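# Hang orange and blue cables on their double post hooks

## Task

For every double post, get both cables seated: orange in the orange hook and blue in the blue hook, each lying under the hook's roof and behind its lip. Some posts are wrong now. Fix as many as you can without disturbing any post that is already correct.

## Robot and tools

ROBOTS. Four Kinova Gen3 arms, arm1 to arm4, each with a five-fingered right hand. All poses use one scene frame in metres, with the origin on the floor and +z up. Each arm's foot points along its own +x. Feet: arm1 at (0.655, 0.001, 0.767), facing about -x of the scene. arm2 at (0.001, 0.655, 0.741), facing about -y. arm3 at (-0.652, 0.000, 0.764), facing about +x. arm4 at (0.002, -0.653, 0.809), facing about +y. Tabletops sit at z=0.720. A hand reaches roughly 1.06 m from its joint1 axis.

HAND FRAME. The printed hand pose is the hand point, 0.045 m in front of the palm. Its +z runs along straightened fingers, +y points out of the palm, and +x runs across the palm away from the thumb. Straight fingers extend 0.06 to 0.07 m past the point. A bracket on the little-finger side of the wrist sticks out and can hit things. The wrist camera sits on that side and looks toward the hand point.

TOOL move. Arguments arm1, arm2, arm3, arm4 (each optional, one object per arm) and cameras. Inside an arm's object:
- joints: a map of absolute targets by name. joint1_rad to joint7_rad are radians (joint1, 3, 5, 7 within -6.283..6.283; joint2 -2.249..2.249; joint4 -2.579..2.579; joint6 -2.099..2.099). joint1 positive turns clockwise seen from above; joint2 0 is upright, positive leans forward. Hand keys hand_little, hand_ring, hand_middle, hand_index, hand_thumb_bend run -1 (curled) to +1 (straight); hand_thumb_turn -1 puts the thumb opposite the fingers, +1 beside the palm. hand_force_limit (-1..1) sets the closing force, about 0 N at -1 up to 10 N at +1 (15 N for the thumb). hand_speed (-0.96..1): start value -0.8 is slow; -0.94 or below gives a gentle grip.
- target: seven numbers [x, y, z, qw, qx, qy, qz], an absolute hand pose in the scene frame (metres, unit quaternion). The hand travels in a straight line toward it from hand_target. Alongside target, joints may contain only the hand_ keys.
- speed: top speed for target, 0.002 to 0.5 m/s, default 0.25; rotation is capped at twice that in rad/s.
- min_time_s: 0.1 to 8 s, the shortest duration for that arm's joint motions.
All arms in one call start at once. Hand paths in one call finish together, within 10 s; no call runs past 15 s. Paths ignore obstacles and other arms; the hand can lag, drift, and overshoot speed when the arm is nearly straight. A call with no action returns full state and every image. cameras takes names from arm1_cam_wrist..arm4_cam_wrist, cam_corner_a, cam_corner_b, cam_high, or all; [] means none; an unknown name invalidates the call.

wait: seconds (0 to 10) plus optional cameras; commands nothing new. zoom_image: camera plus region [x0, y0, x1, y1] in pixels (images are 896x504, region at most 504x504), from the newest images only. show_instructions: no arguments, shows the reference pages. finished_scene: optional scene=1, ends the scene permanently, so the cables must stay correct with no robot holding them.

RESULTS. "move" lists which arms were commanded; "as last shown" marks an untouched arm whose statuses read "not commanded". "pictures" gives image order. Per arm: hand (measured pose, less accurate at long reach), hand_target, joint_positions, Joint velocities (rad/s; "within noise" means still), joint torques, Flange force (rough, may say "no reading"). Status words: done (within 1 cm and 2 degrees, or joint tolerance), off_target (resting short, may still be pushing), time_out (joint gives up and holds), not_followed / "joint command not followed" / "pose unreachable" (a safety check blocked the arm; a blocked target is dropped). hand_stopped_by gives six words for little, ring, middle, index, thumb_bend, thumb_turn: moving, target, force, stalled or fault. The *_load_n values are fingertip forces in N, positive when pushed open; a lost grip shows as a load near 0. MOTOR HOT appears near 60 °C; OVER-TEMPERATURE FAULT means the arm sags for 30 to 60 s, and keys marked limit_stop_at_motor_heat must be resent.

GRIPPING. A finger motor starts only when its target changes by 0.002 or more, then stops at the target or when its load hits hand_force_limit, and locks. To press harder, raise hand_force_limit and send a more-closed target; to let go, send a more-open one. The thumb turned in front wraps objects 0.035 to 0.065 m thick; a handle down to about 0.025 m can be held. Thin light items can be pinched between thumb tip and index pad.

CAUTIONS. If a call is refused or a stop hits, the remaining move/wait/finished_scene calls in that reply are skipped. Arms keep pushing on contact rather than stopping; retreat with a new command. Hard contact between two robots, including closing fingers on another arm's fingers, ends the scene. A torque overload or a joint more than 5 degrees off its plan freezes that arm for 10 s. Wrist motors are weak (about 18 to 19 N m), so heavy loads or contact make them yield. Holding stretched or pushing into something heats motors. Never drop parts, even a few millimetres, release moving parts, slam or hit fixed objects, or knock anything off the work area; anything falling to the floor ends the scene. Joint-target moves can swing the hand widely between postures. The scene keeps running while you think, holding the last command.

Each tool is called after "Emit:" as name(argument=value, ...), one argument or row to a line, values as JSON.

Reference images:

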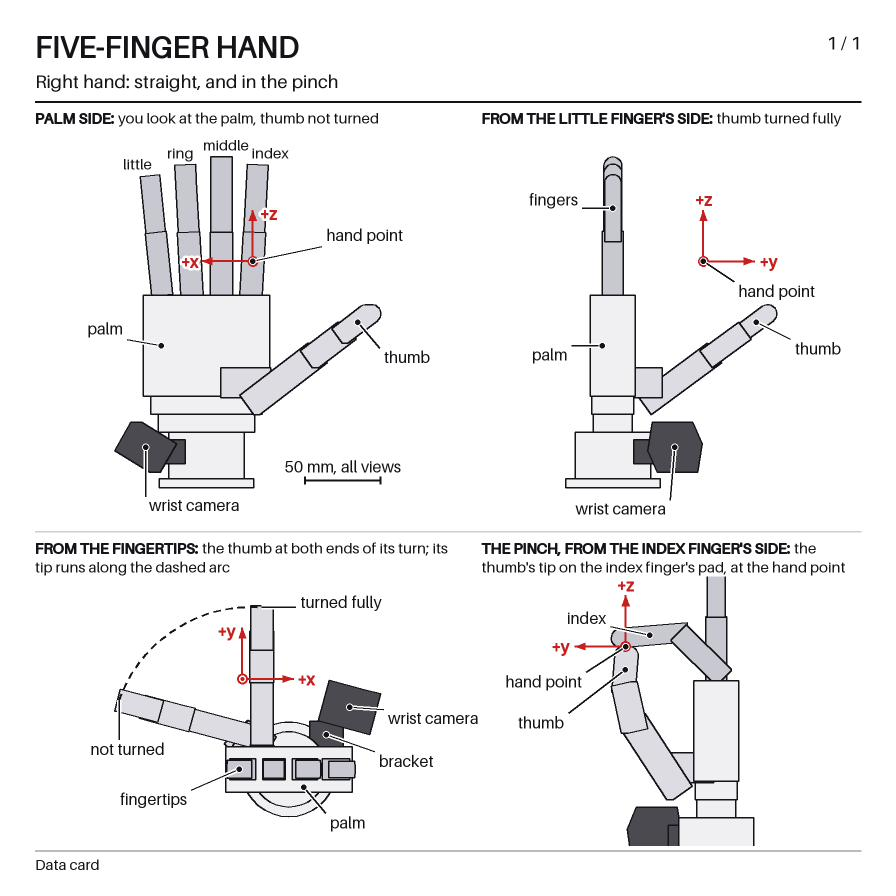

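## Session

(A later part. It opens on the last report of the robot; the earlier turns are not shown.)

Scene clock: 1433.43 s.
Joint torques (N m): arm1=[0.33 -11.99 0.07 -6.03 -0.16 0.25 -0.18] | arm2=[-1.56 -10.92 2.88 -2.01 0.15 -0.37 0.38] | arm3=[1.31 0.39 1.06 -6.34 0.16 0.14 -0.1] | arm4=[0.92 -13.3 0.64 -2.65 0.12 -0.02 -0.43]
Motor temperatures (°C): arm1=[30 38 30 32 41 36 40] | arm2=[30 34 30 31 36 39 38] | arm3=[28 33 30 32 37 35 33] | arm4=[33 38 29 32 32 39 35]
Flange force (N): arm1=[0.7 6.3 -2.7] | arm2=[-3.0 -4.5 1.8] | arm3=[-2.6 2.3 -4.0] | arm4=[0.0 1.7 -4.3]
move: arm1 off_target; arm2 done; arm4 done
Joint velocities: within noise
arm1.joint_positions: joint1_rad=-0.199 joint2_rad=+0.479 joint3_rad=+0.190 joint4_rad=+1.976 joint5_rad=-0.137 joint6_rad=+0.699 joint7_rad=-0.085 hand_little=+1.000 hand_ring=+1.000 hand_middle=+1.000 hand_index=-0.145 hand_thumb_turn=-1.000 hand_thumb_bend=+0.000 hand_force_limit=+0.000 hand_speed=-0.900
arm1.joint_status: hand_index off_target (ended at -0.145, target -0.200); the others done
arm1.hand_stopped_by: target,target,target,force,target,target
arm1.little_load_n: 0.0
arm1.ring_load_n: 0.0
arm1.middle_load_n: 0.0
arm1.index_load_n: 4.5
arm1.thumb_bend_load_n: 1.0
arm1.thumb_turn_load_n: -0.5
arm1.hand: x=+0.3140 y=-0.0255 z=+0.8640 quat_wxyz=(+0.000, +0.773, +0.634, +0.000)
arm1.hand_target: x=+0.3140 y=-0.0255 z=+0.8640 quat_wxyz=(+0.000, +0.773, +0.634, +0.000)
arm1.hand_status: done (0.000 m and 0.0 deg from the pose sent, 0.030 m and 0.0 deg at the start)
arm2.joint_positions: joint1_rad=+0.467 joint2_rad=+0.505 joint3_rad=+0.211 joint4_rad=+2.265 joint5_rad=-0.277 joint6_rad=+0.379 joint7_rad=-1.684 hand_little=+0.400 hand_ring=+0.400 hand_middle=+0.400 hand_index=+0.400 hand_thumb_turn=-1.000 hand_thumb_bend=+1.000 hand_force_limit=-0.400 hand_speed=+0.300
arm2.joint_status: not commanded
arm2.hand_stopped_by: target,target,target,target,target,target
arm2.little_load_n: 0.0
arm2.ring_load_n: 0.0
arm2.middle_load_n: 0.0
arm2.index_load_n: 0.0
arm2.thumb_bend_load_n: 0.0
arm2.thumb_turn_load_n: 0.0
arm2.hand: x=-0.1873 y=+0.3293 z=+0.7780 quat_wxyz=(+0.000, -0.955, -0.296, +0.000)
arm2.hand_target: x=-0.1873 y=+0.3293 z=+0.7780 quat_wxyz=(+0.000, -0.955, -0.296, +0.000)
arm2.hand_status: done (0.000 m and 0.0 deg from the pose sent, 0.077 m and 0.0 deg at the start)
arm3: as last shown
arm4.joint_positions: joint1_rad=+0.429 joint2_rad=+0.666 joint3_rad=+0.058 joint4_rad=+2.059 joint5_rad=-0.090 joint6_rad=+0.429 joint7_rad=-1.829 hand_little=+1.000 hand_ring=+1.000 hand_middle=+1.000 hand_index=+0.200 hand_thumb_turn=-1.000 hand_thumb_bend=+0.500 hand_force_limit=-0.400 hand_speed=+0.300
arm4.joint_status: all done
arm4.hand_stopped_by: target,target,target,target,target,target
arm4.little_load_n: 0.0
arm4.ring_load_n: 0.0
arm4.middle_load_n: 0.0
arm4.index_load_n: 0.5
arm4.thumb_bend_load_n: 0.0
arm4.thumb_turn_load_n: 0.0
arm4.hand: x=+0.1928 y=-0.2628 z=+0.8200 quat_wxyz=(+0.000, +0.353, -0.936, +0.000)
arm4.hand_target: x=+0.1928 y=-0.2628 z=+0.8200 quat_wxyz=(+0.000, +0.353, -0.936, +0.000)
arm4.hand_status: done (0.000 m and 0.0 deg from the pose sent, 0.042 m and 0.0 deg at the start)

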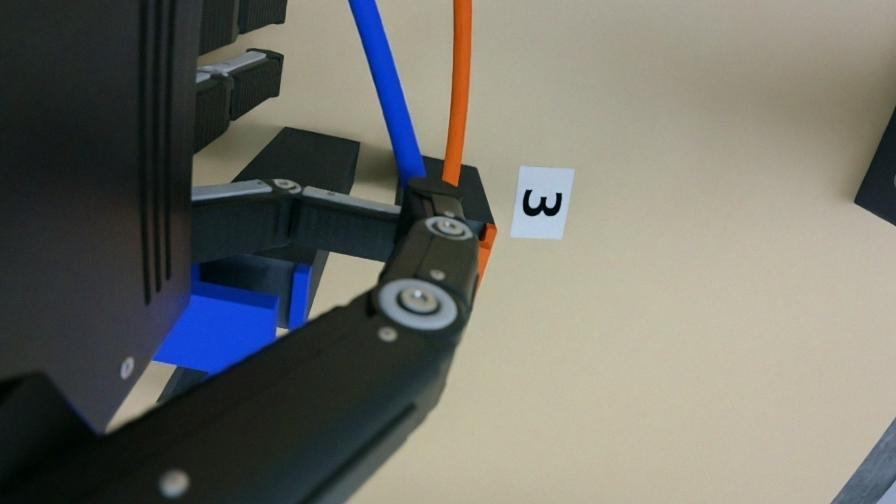

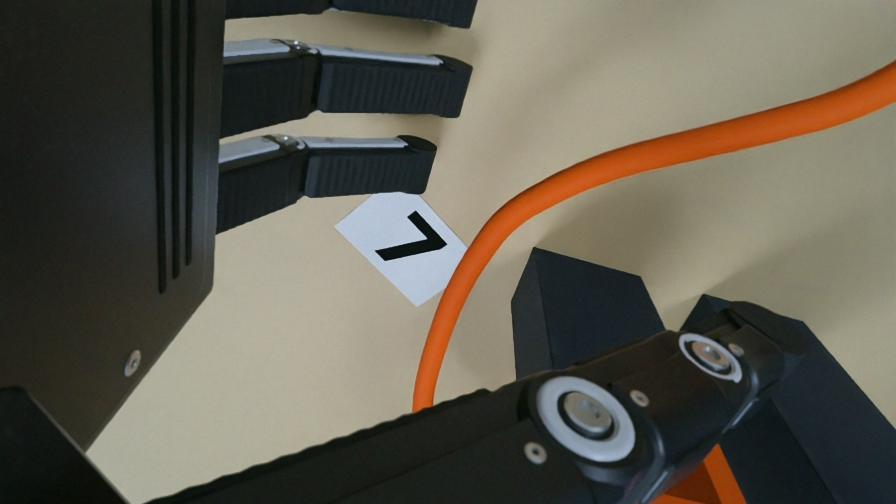

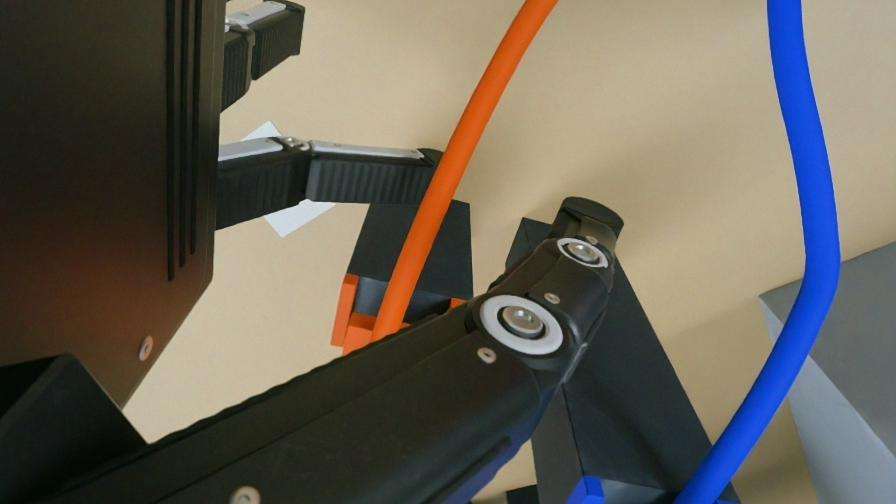

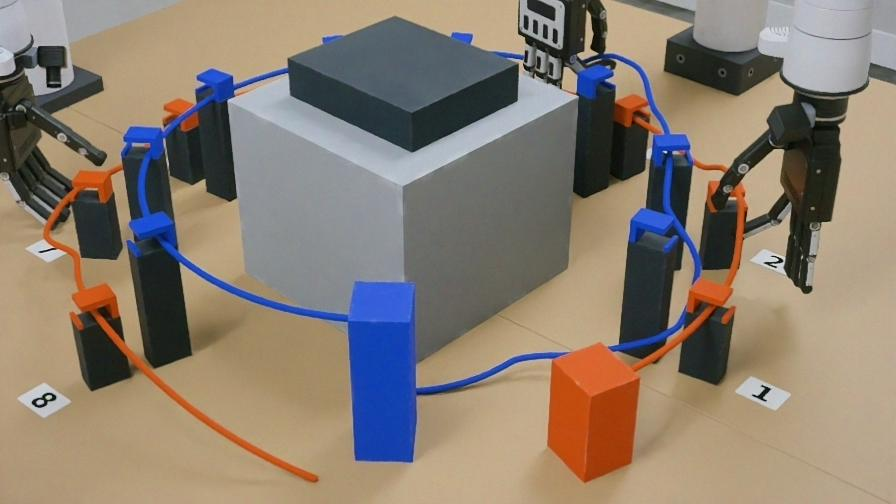

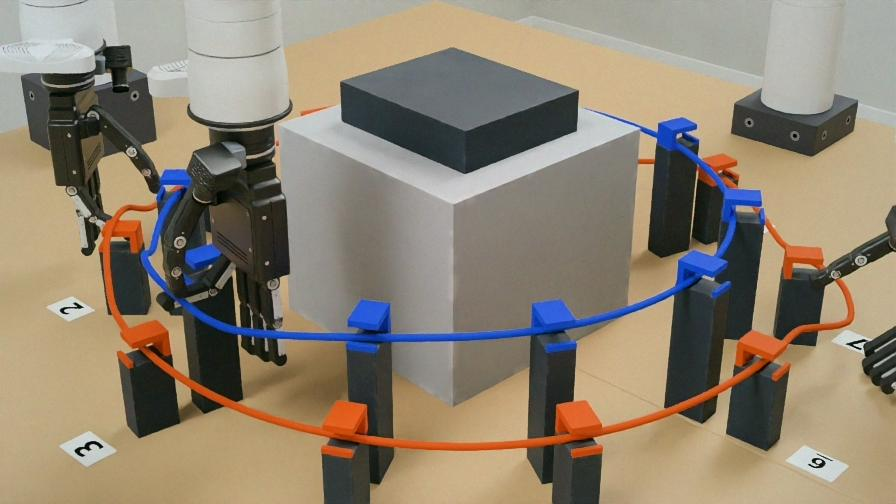

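Emit:
move(
  arm1={"target": [0.2926, -0.0229, 0.861, 0, 0.7733, 0.6340, 0], "speed": 0.08},
  arm2={"target": [-0.1785, 0.3170, 0.778, 0, 0.9553, 0.2957, 0], "speed": 0.1},
  arm4={"joints": {"hand_index": 0.0, "hand_thumb_bend": 0.0, "hand_speed": 0.2}},
  cameras=["arm1_cam_wrist", "arm2_cam_wrist", "arm4_cam_wrist", "cam_corner_a", "cam_corner_b"],
)

Emit:
zoom_image(
  camera="cam_corner_b",
  region=[130, 200, 250, 320],
)

Emit:
zoom_image(
  camera="cam_corner_a",
  region=[500, 20, 780, 240],
)

Scene clock: 1529.63 s.
Joint torques (N m): arm1=[0.37 -13.01 0.16 -6.44 -0.12 0.11 -0.27] | arm2=[-1.53 -11.08 2.93 -2.17 0.2 -0.4 0.45] | arm3=[1.18 0.44 1.08 -6.36 0.15 0.14 -0.09] | arm4=[0.93 -13.35 0.62 -2.66 0.06 0 -0.42]
Motor temperatures (°C): arm1=[30 36 30 32 41 36 40] | arm2=[30 33 30 31 36 39 38] | arm3=[28 32 30 32 37 35 33] | arm4=[33 37 29 32 32 39 35]
Flange force (N): arm1=[0.8 6.7 -2.4] | arm2=[-2.9 -4.0 1.7] | arm3=[-2.5 2.5 -3.9] | arm4=[0.0 1.7 -4.1]
move: arm1 done; arm2 done; arm4 done
Joint velocities: within noise
arm1.joint_positions: joint1_rad=-0.186 joint2_rad=+0.521 joint3_rad=+0.188 joint4_rad=+1.909 joint5_rad=-0.142 joint6_rad=+0.725 joint7_rad=-0.077 hand_little=+1.000 hand_ring=+1.000 hand_middle=+1.000 hand_index=-0.145 hand_thumb_turn=-1.000 hand_thumb_bend=+0.000 hand_force_limit=+0.000 hand_speed=-0.900
arm1.joint_status: not commanded
arm1.hand_stopped_by: target,target,target,force,target,target
arm1.little_load_n: 0.0
arm1.ring_load_n: 0.0
arm1.middle_load_n: 0.0
arm1.index_load_n: 5.0
arm1.thumb_bend_load_n: 0.5
arm1.thumb_turn_load_n: -1.0
arm1.hand: x=+0.2926 y=-0.0229 z=+0.8610 quat_wxyz=(+0.000, +0.773, +0.634, +0.000)
arm1.hand_target: x=+0.2926 y=-0.0229 z=+0.8610 quat_wxyz=(+0.000, +0.773, +0.634, +0.000)
arm1.hand_status: done (0.000 m and 0.0 deg from the pose sent, 0.022 m and 0.0 deg at the start)
arm2.joint_positions: joint1_rad=+0.418 joint2_rad=+0.511 joint3_rad=+0.219 joint4_rad=+2.250 joint5_rad=-0.282 joint6_rad=+0.390 joint7_rad=-1.724 hand_little=+0.400 hand_ring=+0.400 hand_middle=+0.400 hand_index=+0.400 hand_thumb_turn=-1.000 hand_thumb_bend=+1.000 hand_force_limit=-0.400 hand_speed=+0.300
arm2.joint_status: not commanded
arm2.hand_stopped_by: target,target,target,target,target,target
arm2.little_load_n: 0.0
arm2.ring_load_n: 0.0
arm2.middle_load_n: 0.0
arm2.index_load_n: 0.0
arm2.thumb_bend_load_n: 0.0
arm2.thumb_turn_load_n: 0.0
arm2.hand: x=-0.1785 y=+0.3170 z=+0.7780 quat_wxyz=(+0.000, -0.955, -0.296, +0.000)
arm2.hand_target: x=-0.1785 y=+0.3170 z=+0.7780 quat_wxyz=(+0.000, -0.955, -0.296, +0.000)
arm2.hand_status: done (0.000 m and 0.0 deg from the pose sent, 0.015 m and 0.0 deg at the start)
arm3: as last shown
arm4.joint_positions: joint1_rad=+0.429 joint2_rad=+0.666 joint3_rad=+0.058 joint4_rad=+2.059 joint5_rad=-0.090 joint6_rad=+0.429 joint7_rad=-1.829 hand_little=+1.000 hand_ring=+1.000 hand_middle=+1.000 hand_index=+0.000 hand_thumb_turn=-1.000 hand_thumb_bend=+0.000 hand_force_limit=-0.400 hand_speed=+0.200
arm4.joint_status: all done
arm4.hand_stopped_by: target,target,target,target,target,target
arm4.little_load_n: 0.0
arm4.ring_load_n: 0.0
arm4.middle_load_n: 0.0
arm4.index_load_n: 0.0
arm4.thumb_bend_load_n: 0.0
arm4.thumb_turn_load_n: 0.0
arm4.hand: x=+0.1928 y=-0.2628 z=+0.8200 quat_wxyz=(+0.000, +0.353, -0.936, +0.000)
arm4.hand_target: x=+0.1928 y=-0.2628 z=+0.8200 quat_wxyz=(+0.000, +0.353, -0.936, +0.000)
arm4.hand_status: not commanded

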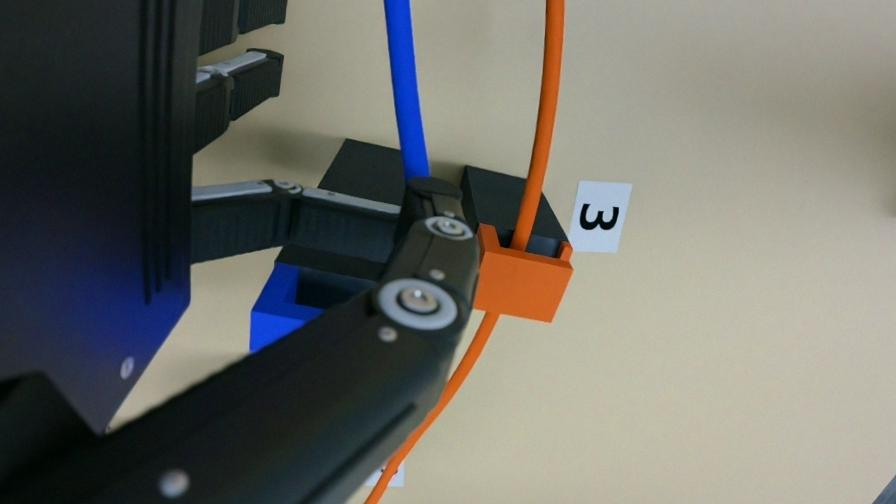

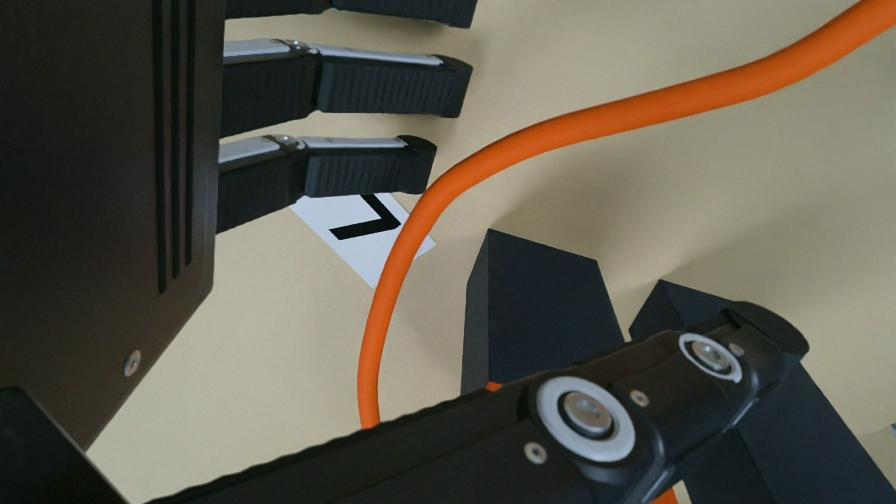

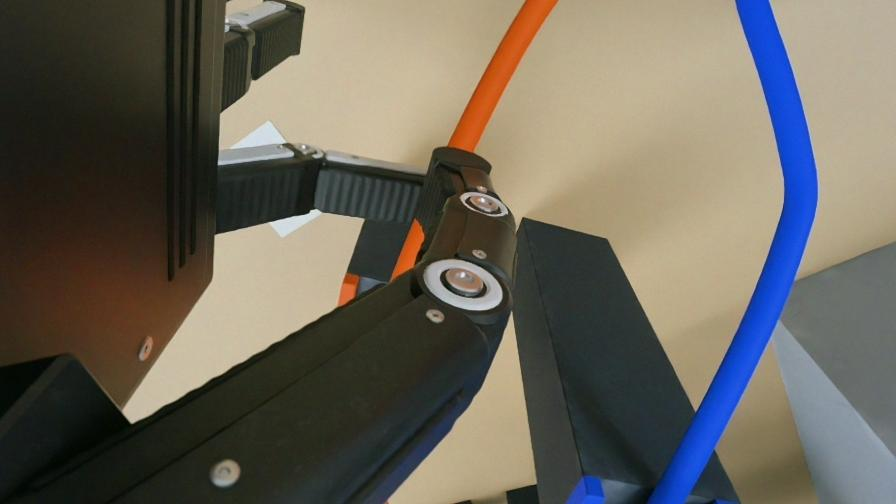

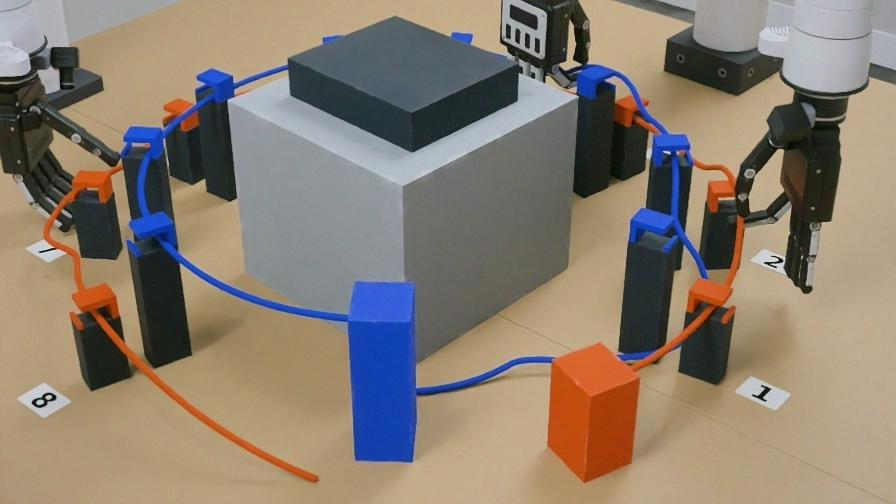

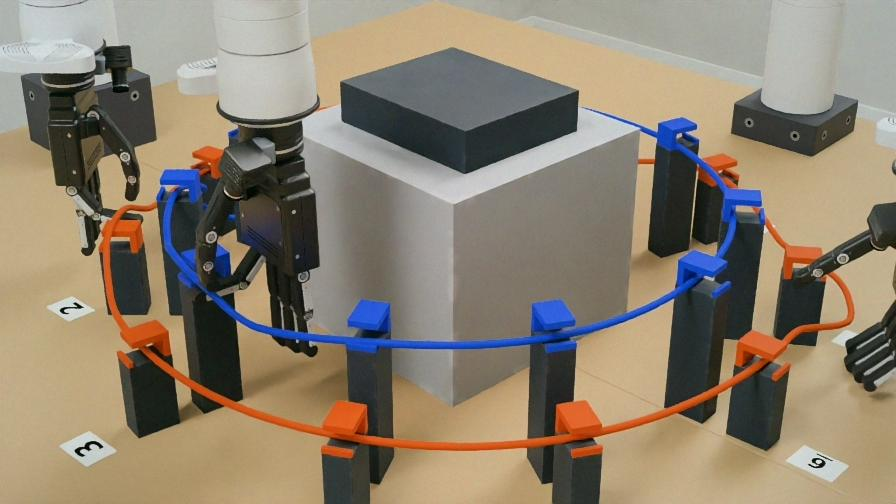

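Scaled by 4.200 from the camera's image (finer frame: 1280x720).

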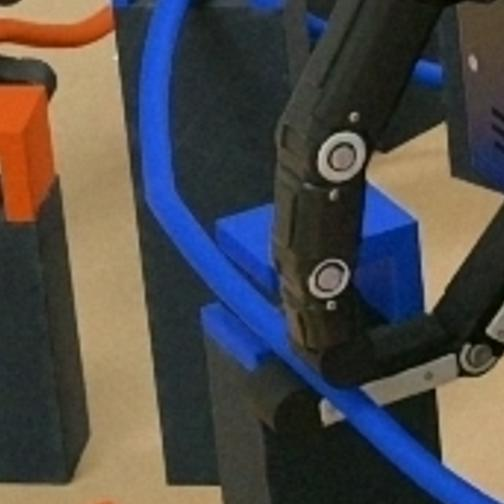

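Scaled by 1.800 from the camera's image (finer frame: 1280x720).

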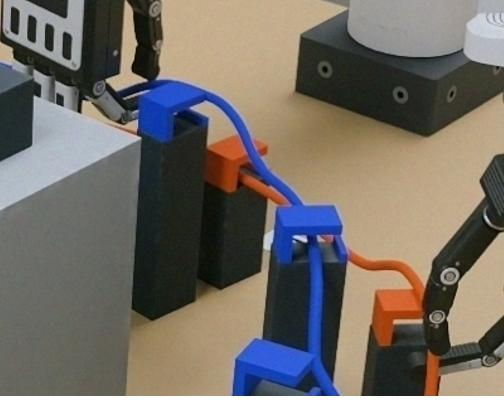

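Emit:
zoom_image(
  camera="cam_corner_b",
  region=[160, 235, 230, 305],
)

Emit:
zoom_image(
  camera="cam_corner_a",
  region=[560, 50, 640, 120],
)

Emit:
zoom_image(
  camera="arm4_cam_wrist",
  region=[300, 80, 600, 340],
)

Scaled by 7.200 from the camera's image (finer frame: 1280x720).

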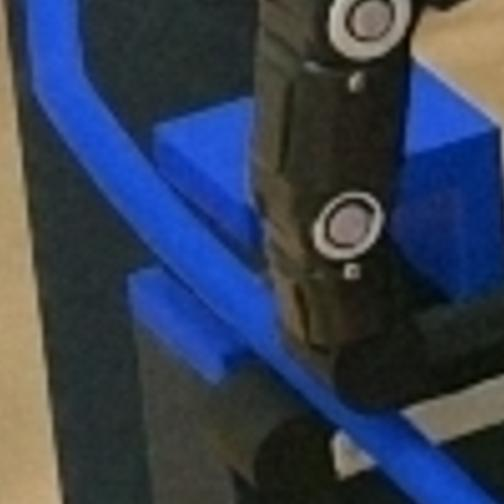

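Scaled by 6.300 from the camera's image (finer frame: 1280x720).

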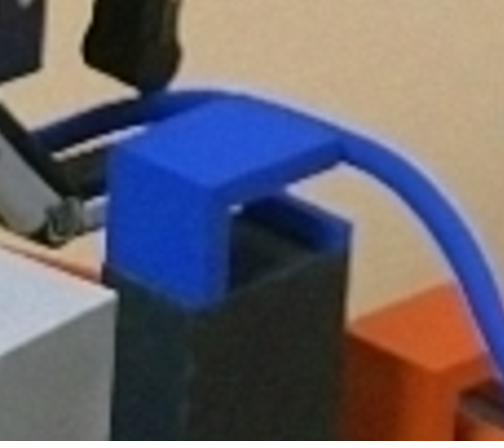

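Scaled by 1.680 from the camera's image (finer frame: 1280x720).

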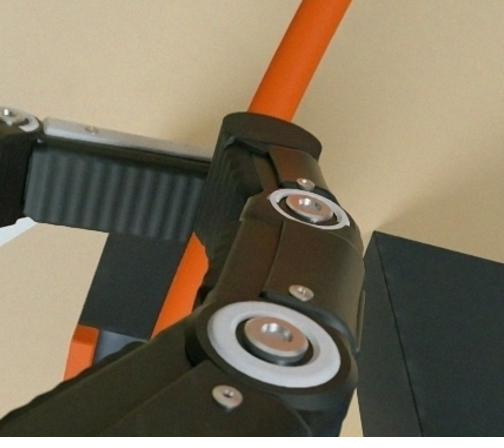

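Emit:
move(
  arm1={"target": [0.2808, -0.0205, 0.859, 0, 0.7733, 0.6340, 0], "speed": 0.08},
  arm2={"joints": {"hand_index": 0.0, "hand_thumb_bend": 0.0, "hand_speed": 0.2}},
  arm4={"joints": {"hand_index": -0.35, "hand_force_limit": 0.3, "hand_speed": -0.9}},
  cameras=["arm1_cam_wrist", "arm2_cam_wrist", "arm4_cam_wrist", "cam_corner_a", "cam_corner_b"],
)

Emit:
zoom_image(
  camera="cam_corner_b",
  region=[160, 235, 230, 305],
)

Emit:
zoom_image(
  camera="cam_corner_a",
  region=[560, 50, 640, 120],
)

Emit:
zoom_image(
  camera="cam_corner_a",
  region=[680, 130, 830, 280],
)

Scene clock: 1579.60 s.
Joint torques (N m): arm1=[0.36 -13.55 0.26 -6.61 -0.16 0.05 -0.25] | arm2=[-1.57 -11.02 2.92 -2.21 0.12 -0.33 0.4] | arm3=[1.26 0.41 1.1 -6.38 0.13 0.13 -0.07] | arm4=[0.96 -13.31 0.65 -2.74 0.09 -0.03 -0.4]
Motor temperatures (°C): arm1=[30 35 30 32 41 36 40] | arm2=[30 33 30 31 36 39 38] | arm3=[28 32 30 32 37 35 33] | arm4=[33 36 29 32 32 39 35]
Flange force (N): arm1=[0.8 6.9 -2.3] | arm2=[-2.7 -4.4 1.8] | arm3=[-2.5 2.5 -3.9] | arm4=[0.3 1.8 -4.2]
move: arm1 done; arm2 done; arm4 off_target
Joint velocities: within noise
arm1.joint_positions: joint1_rad=-0.177 joint2_rad=+0.544 joint3_rad=+0.186 joint4_rad=+1.871 joint5_rad=-0.144 joint6_rad=+0.740 joint7_rad=-0.071 hand_little=+1.000 hand_ring=+1.000 hand_middle=+1.000 hand_index=-0.145 hand_thumb_turn=-1.000 hand_thumb_bend=+0.000 hand_force_limit=+0.000 hand_speed=-0.900
arm1.joint_status: not commanded
arm1.hand_stopped_by: target,target,target,force,target,target
arm1.little_load_n: 0.0
arm1.ring_load_n: 0.0
arm1.middle_load_n: 0.0
arm1.index_load_n: 4.5
arm1.thumb_bend_load_n: 0.5
arm1.thumb_turn_load_n: -0.5
arm1.hand: x=+0.2808 y=-0.0205 z=+0.8590 quat_wxyz=(+0.000, +0.773, +0.634, +0.000)
arm1.hand_target: x=+0.2808 y=-0.0205 z=+0.8590 quat_wxyz=(+0.000, +0.773, +0.634, +0.000)
arm1.hand_status: done (0.000 m and 0.0 deg from the pose sent, 0.012 m and 0.0 deg at the start)
arm2.joint_positions: joint1_rad=+0.418 joint2_rad=+0.511 joint3_rad=+0.219 joint4_rad=+2.250 joint5_rad=-0.282 joint6_rad=+0.390 joint7_rad=-1.724 hand_little=+0.400 hand_ring=+0.400 hand_middle=+0.400 hand_index=+0.000 hand_thumb_turn=-1.000 hand_thumb_bend=+0.000 hand_force_limit=-0.400 hand_speed=+0.200
arm2.joint_status: all done
arm2.hand_stopped_by: target,target,target,target,target,target
arm2.little_load_n: 0.0
arm2.ring_load_n: 0.0
arm2.middle_load_n: 0.0
arm2.index_load_n: 0.0
arm2.thumb_bend_load_n: 0.0
arm2.thumb_turn_load_n: 0.0
arm2.hand: x=-0.1785 y=+0.3170 z=+0.7780 quat_wxyz=(+0.000, -0.955, -0.296, +0.000)
arm2.hand_target: x=-0.1785 y=+0.3170 z=+0.7780 quat_wxyz=(+0.000, -0.955, -0.296, +0.000)
arm2.hand_status: not commanded
arm3: as last shown
arm4.joint_positions: joint1_rad=+0.429 joint2_rad=+0.666 joint3_rad=+0.058 joint4_rad=+2.059 joint5_rad=-0.090 joint6_rad=+0.429 joint7_rad=-1.829 hand_little=+1.000 hand_ring=+1.000 hand_middle=+1.000 hand_index=-0.155 hand_thumb_turn=-1.000 hand_thumb_bend=+0.000 hand_force_limit=+0.300 hand_speed=-0.900
arm4.joint_status: hand_index off_target (ended at -0.155, target -0.350); the others done
arm4.hand_stopped_by: target,target,target,force,target,target
arm4.little_load_n: -0.5
arm4.ring_load_n: 0.0
arm4.middle_load_n: 0.0
arm4.index_load_n: 6.5
arm4.thumb_bend_load_n: 0.0
arm4.thumb_turn_load_n: 0.0
arm4.hand: x=+0.1928 y=-0.2628 z=+0.8200 quat_wxyz=(+0.000, +0.353, -0.936, +0.000)
arm4.hand_target: x=+0.1928 y=-0.2628 z=+0.8200 quat_wxyz=(+0.000, +0.353, -0.936, +0.000)
arm4.hand_status: not commanded

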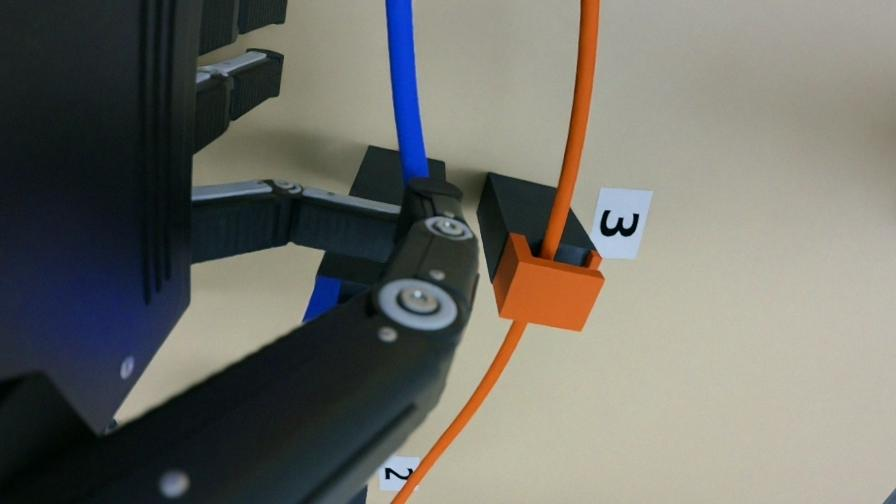

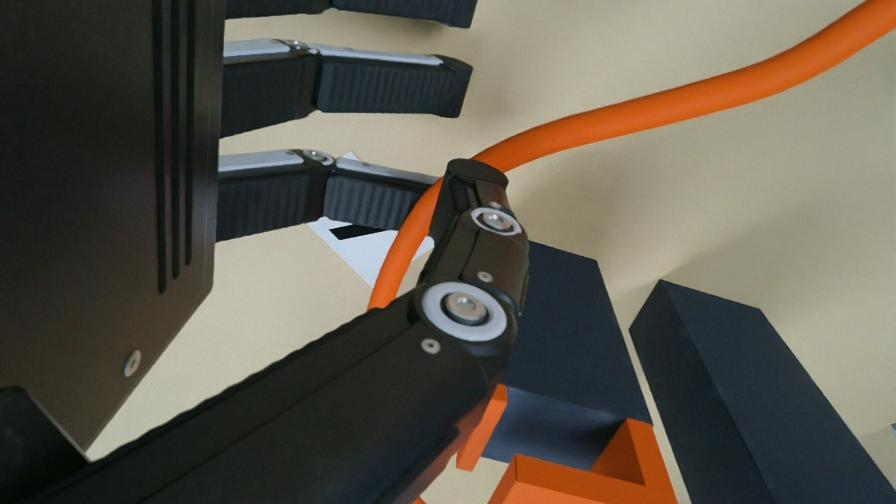

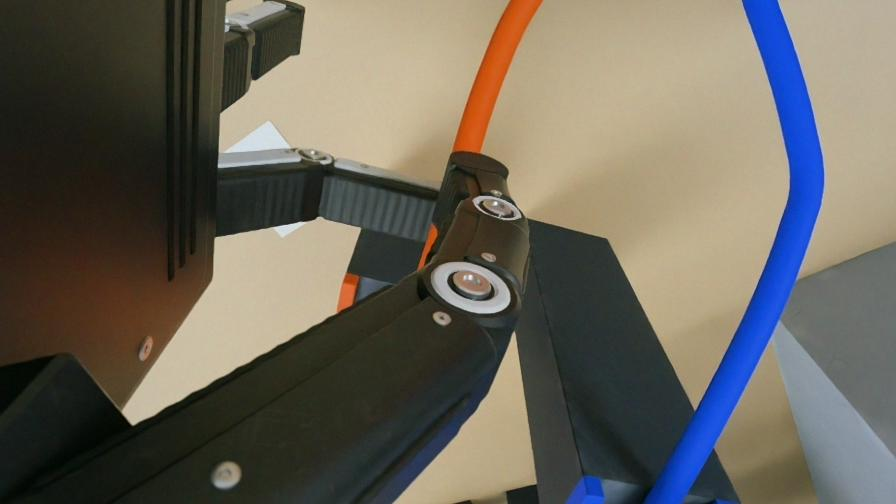

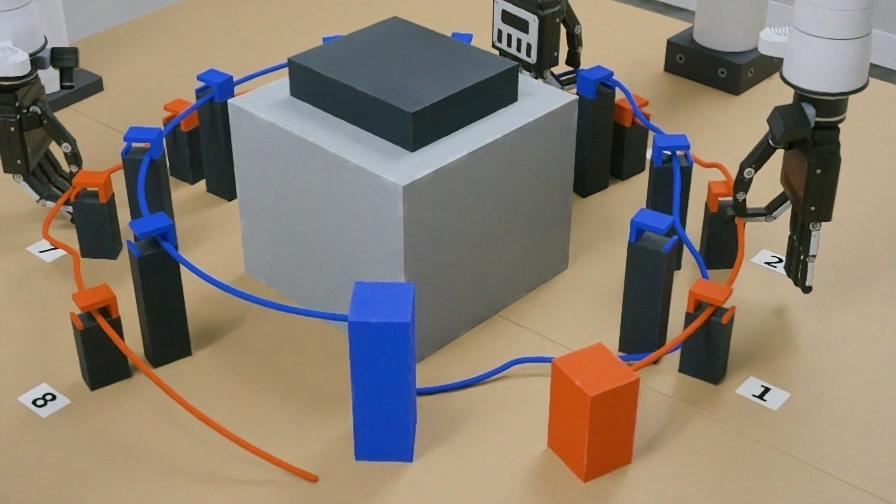

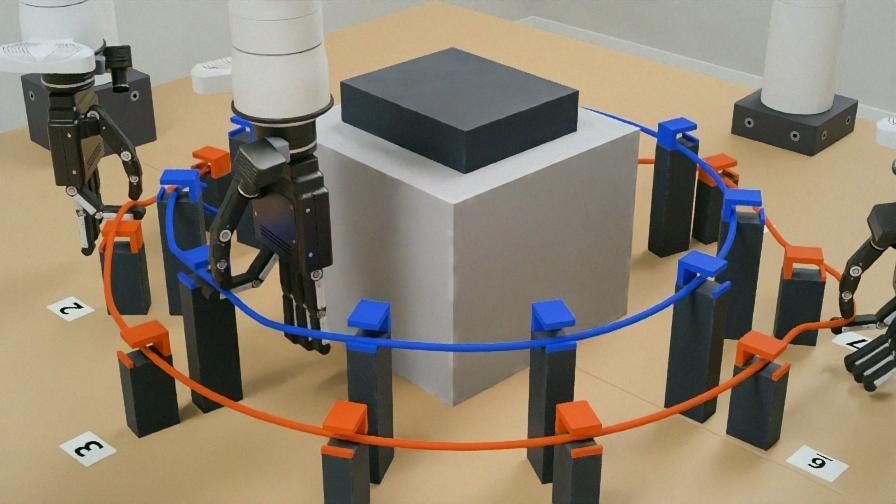

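Scaled by 7.200 from the camera's image (finer frame: 1280x720).

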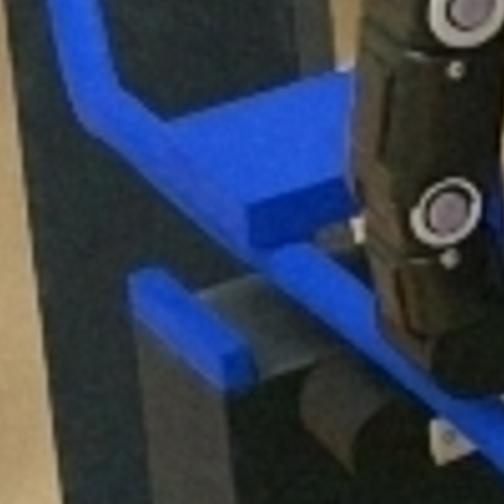

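Scaled by 6.300 from the camera's image (finer frame: 1280x720).

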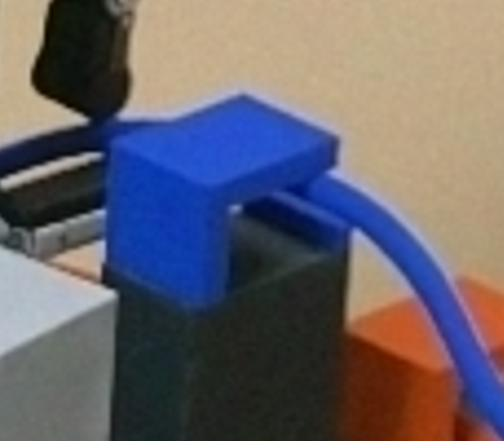

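Scaled by 3.360 from the camera's image (finer frame: 1280x720).

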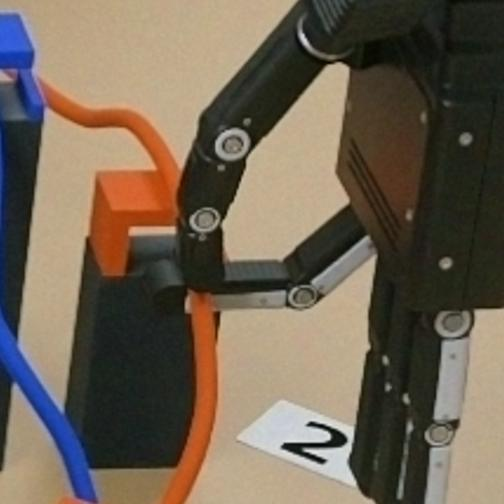

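Emit:
move(
  arm1={"target": [0.2641, -0.0172, 0.858, 0, 0.7733, 0.6340, 0], "speed": 0.08},
  arm2={"joints": {"hand_index": -0.35, "hand_force_limit": 0.3, "hand_speed": -0.9}},
  arm4={"target": [0.1928, -0.2628, 0.835, 0, 0.3527, -0.9357, 0], "speed": 0.08},
  cameras=["arm1_cam_wrist", "arm2_cam_wrist", "arm4_cam_wrist", "cam_corner_a", "cam_corner_b"],
)

Emit:
zoom_image(
  camera="cam_corner_b",
  region=[160, 235, 230, 305],
)

Emit:
zoom_image(
  camera="cam_corner_a",
  region=[560, 50, 640, 120],
)

Emit:
zoom_image(
  camera="cam_corner_a",
  region=[680, 130, 830, 280],
)

Emit:
zoom_image(
  camera="cam_corner_a",
  region=[0, 100, 180, 280],
)

Scene clock: 1601.23 s.
Joint torques (N m): arm1=[0.4 -14.3 0.33 -6.85 -0.21 0.02 -0.22] | arm2=[-1.47 -11.08 2.87 -2.21 0.19 -0.41 0.43] | arm3=[1.24 0.45 1.05 -6.34 0.07 0.16 -0.15] | arm4=[1.31 -13.42 1.05 -3.6 0.14 -0.32 -0.48]
Motor temperatures (°C): arm1=[30 35 30 32 41 36 40] | arm2=[30 33 30 31 36 39 38] | arm3=[28 32 30 32 37 35 33] | arm4=[33 36 29 32 32 39 35]
Flange force (N): arm1=[0.6 7.1 -2.1] | arm2=[-2.7 -3.9 1.5] | arm3=[-2.6 2.0 -3.9] | arm4=[1.5 2.1 -3.8]
move: arm1 done; arm2 off_target; arm4 done
Joint velocities: within noise
arm1.joint_positions: joint1_rad=-0.166 joint2_rad=+0.575 joint3_rad=+0.186 joint4_rad=+1.815 joint5_rad=-0.147 joint6_rad=+0.766 joint7_rad=-0.064 hand_little=+1.000 hand_ring=+1.000 hand_middle=+1.000 hand_index=-0.145 hand_thumb_turn=-1.000 hand_thumb_bend=+0.000 hand_force_limit=+0.000 hand_speed=-0.900
arm1.joint_status: not commanded
arm1.hand_stopped_by: target,target,target,force,target,target
arm1.little_load_n: 0.0
arm1.ring_load_n: -0.5
arm1.middle_load_n: 0.0
arm1.index_load_n: 5.0
arm1.thumb_bend_load_n: 0.0
arm1.thumb_turn_load_n: -0.5
arm1.hand: x=+0.2641 y=-0.0172 z=+0.8580 quat_wxyz=(+0.000, +0.773, +0.634, +0.000)
arm1.hand_target: x=+0.2641 y=-0.0172 z=+0.8580 quat_wxyz=(+0.000, +0.773, +0.634, +0.000)
arm1.hand_status: done (0.000 m and 0.0 deg from the pose sent, 0.017 m and 0.0 deg at the start)
arm2.joint_positions: joint1_rad=+0.418 joint2_rad=+0.511 joint3_rad=+0.219 joint4_rad=+2.250 joint5_rad=-0.282 joint6_rad=+0.390 joint7_rad=-1.724 hand_little=+0.400 hand_ring=+0.400 hand_middle=+0.400 hand_index=-0.240 hand_thumb_turn=-1.000 hand_thumb_bend=+0.001 hand_force_limit=+0.300 hand_speed=-0.900
arm2.joint_status: hand_index off_target (ended at -0.240, target -0.350); the others done
arm2.hand_stopped_by: target,target,target,force,target,target
arm2.little_load_n: 0.0
arm2.ring_load_n: 0.0
arm2.middle_load_n: 0.0
arm2.index_load_n: 6.0
arm2.thumb_bend_load_n: 5.5
arm2.thumb_turn_load_n: -2.5
arm2.hand: x=-0.1785 y=+0.3170 z=+0.7780 quat_wxyz=(+0.000, -0.955, -0.296, +0.000)
arm2.hand_target: x=-0.1785 y=+0.3170 z=+0.7780 quat_wxyz=(+0.000, -0.955, -0.296, +0.000)
arm2.hand_status: not commanded
arm3: as last shown
arm4.joint_positions: joint1_rad=+0.424 joint2_rad=+0.630 joint3_rad=+0.064 joint4_rad=+2.052 joint5_rad=-0.087 joint6_rad=+0.473 joint7_rad=-1.832 hand_little=+1.000 hand_ring=+1.000 hand_middle=+1.000 hand_index=-0.155 hand_thumb_turn=-1.000 hand_thumb_bend=+0.000 hand_force_limit=+0.300 hand_speed=-0.900
arm4.joint_status: not commanded
arm4.hand_stopped_by: target,target,target,force,target,target
arm4.little_load_n: 0.5
arm4.ring_load_n: 0.0
arm4.middle_load_n: 0.0
arm4.index_load_n: 6.0
arm4.thumb_bend_load_n: 0.0
arm4.thumb_turn_load_n: -0.5
arm4.hand: x=+0.1928 y=-0.2628 z=+0.8350 quat_wxyz=(+0.000, +0.353, -0.936, +0.000)
arm4.hand_target: x=+0.1928 y=-0.2628 z=+0.8350 quat_wxyz=(+0.000, +0.353, -0.936, +0.000)
arm4.hand_status: done (0.000 m and 0.0 deg from the pose sent, 0.015 m and 0.0 deg at the start)

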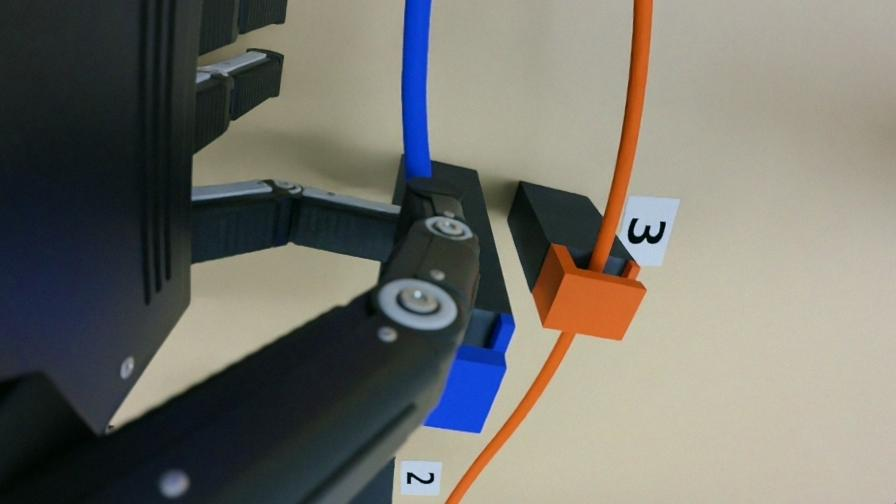

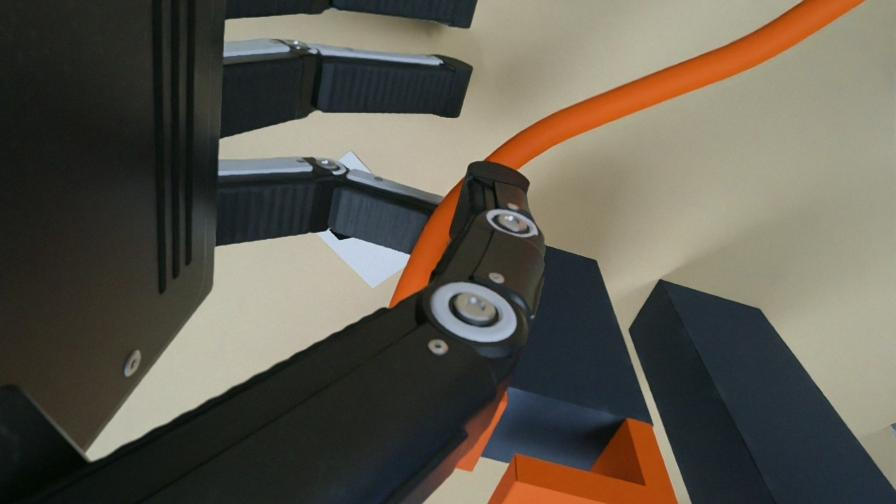

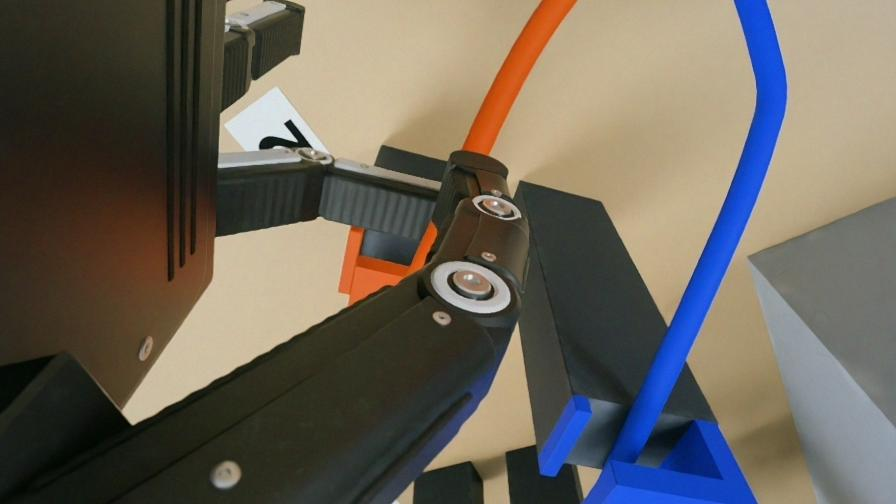

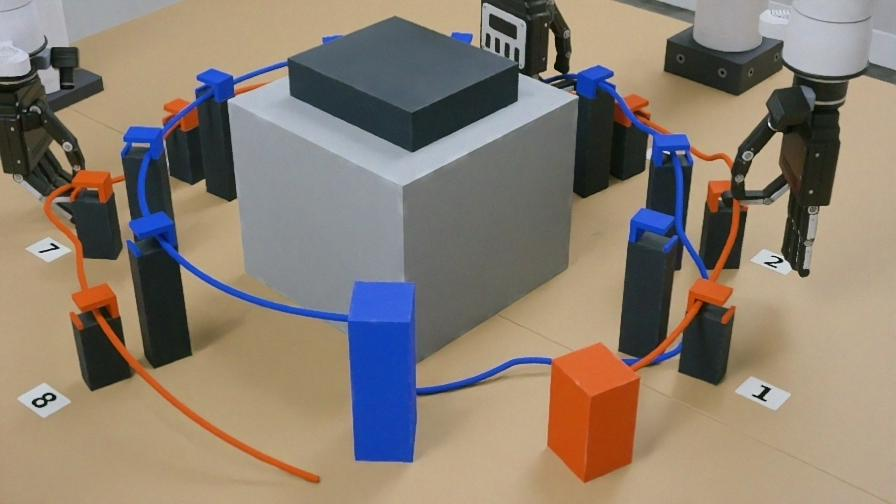

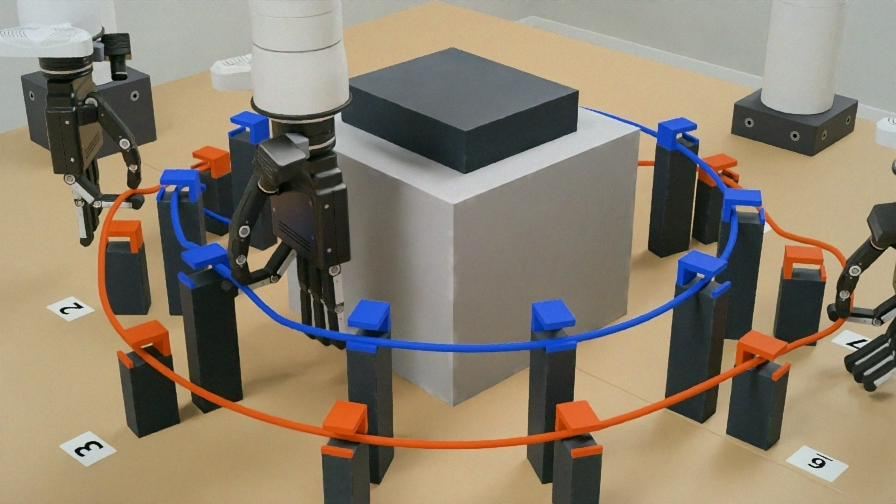

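Scaled by 7.200 from the camera's image (finer frame: 1280x720).

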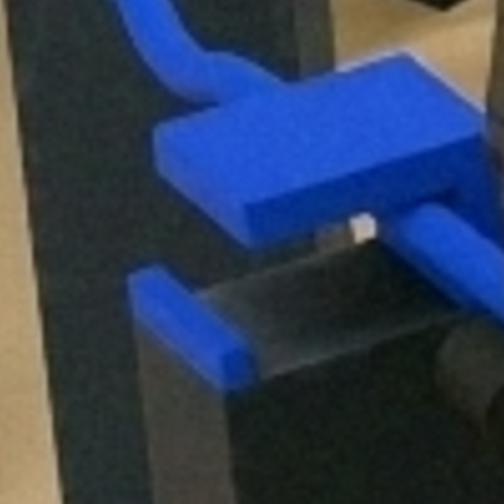

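Scaled by 6.300 from the camera's image (finer frame: 1280x720).

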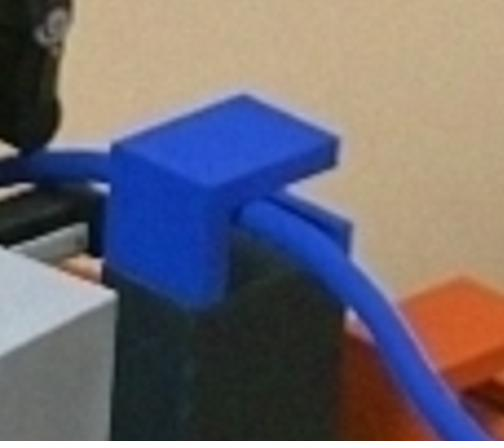

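Scaled by 3.360 from the camera's image (finer frame: 1280x720).

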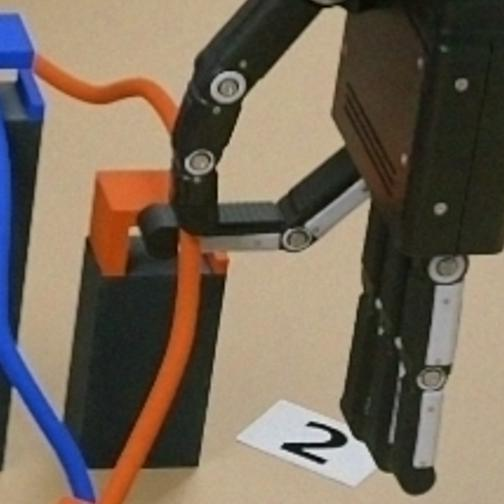

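Scaled by 2.800 from the camera's image (finer frame: 1280x720).

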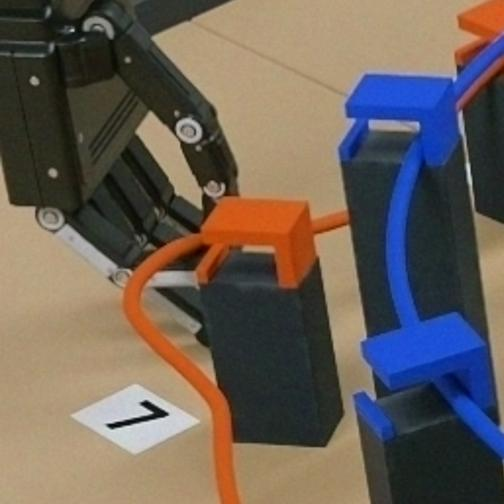

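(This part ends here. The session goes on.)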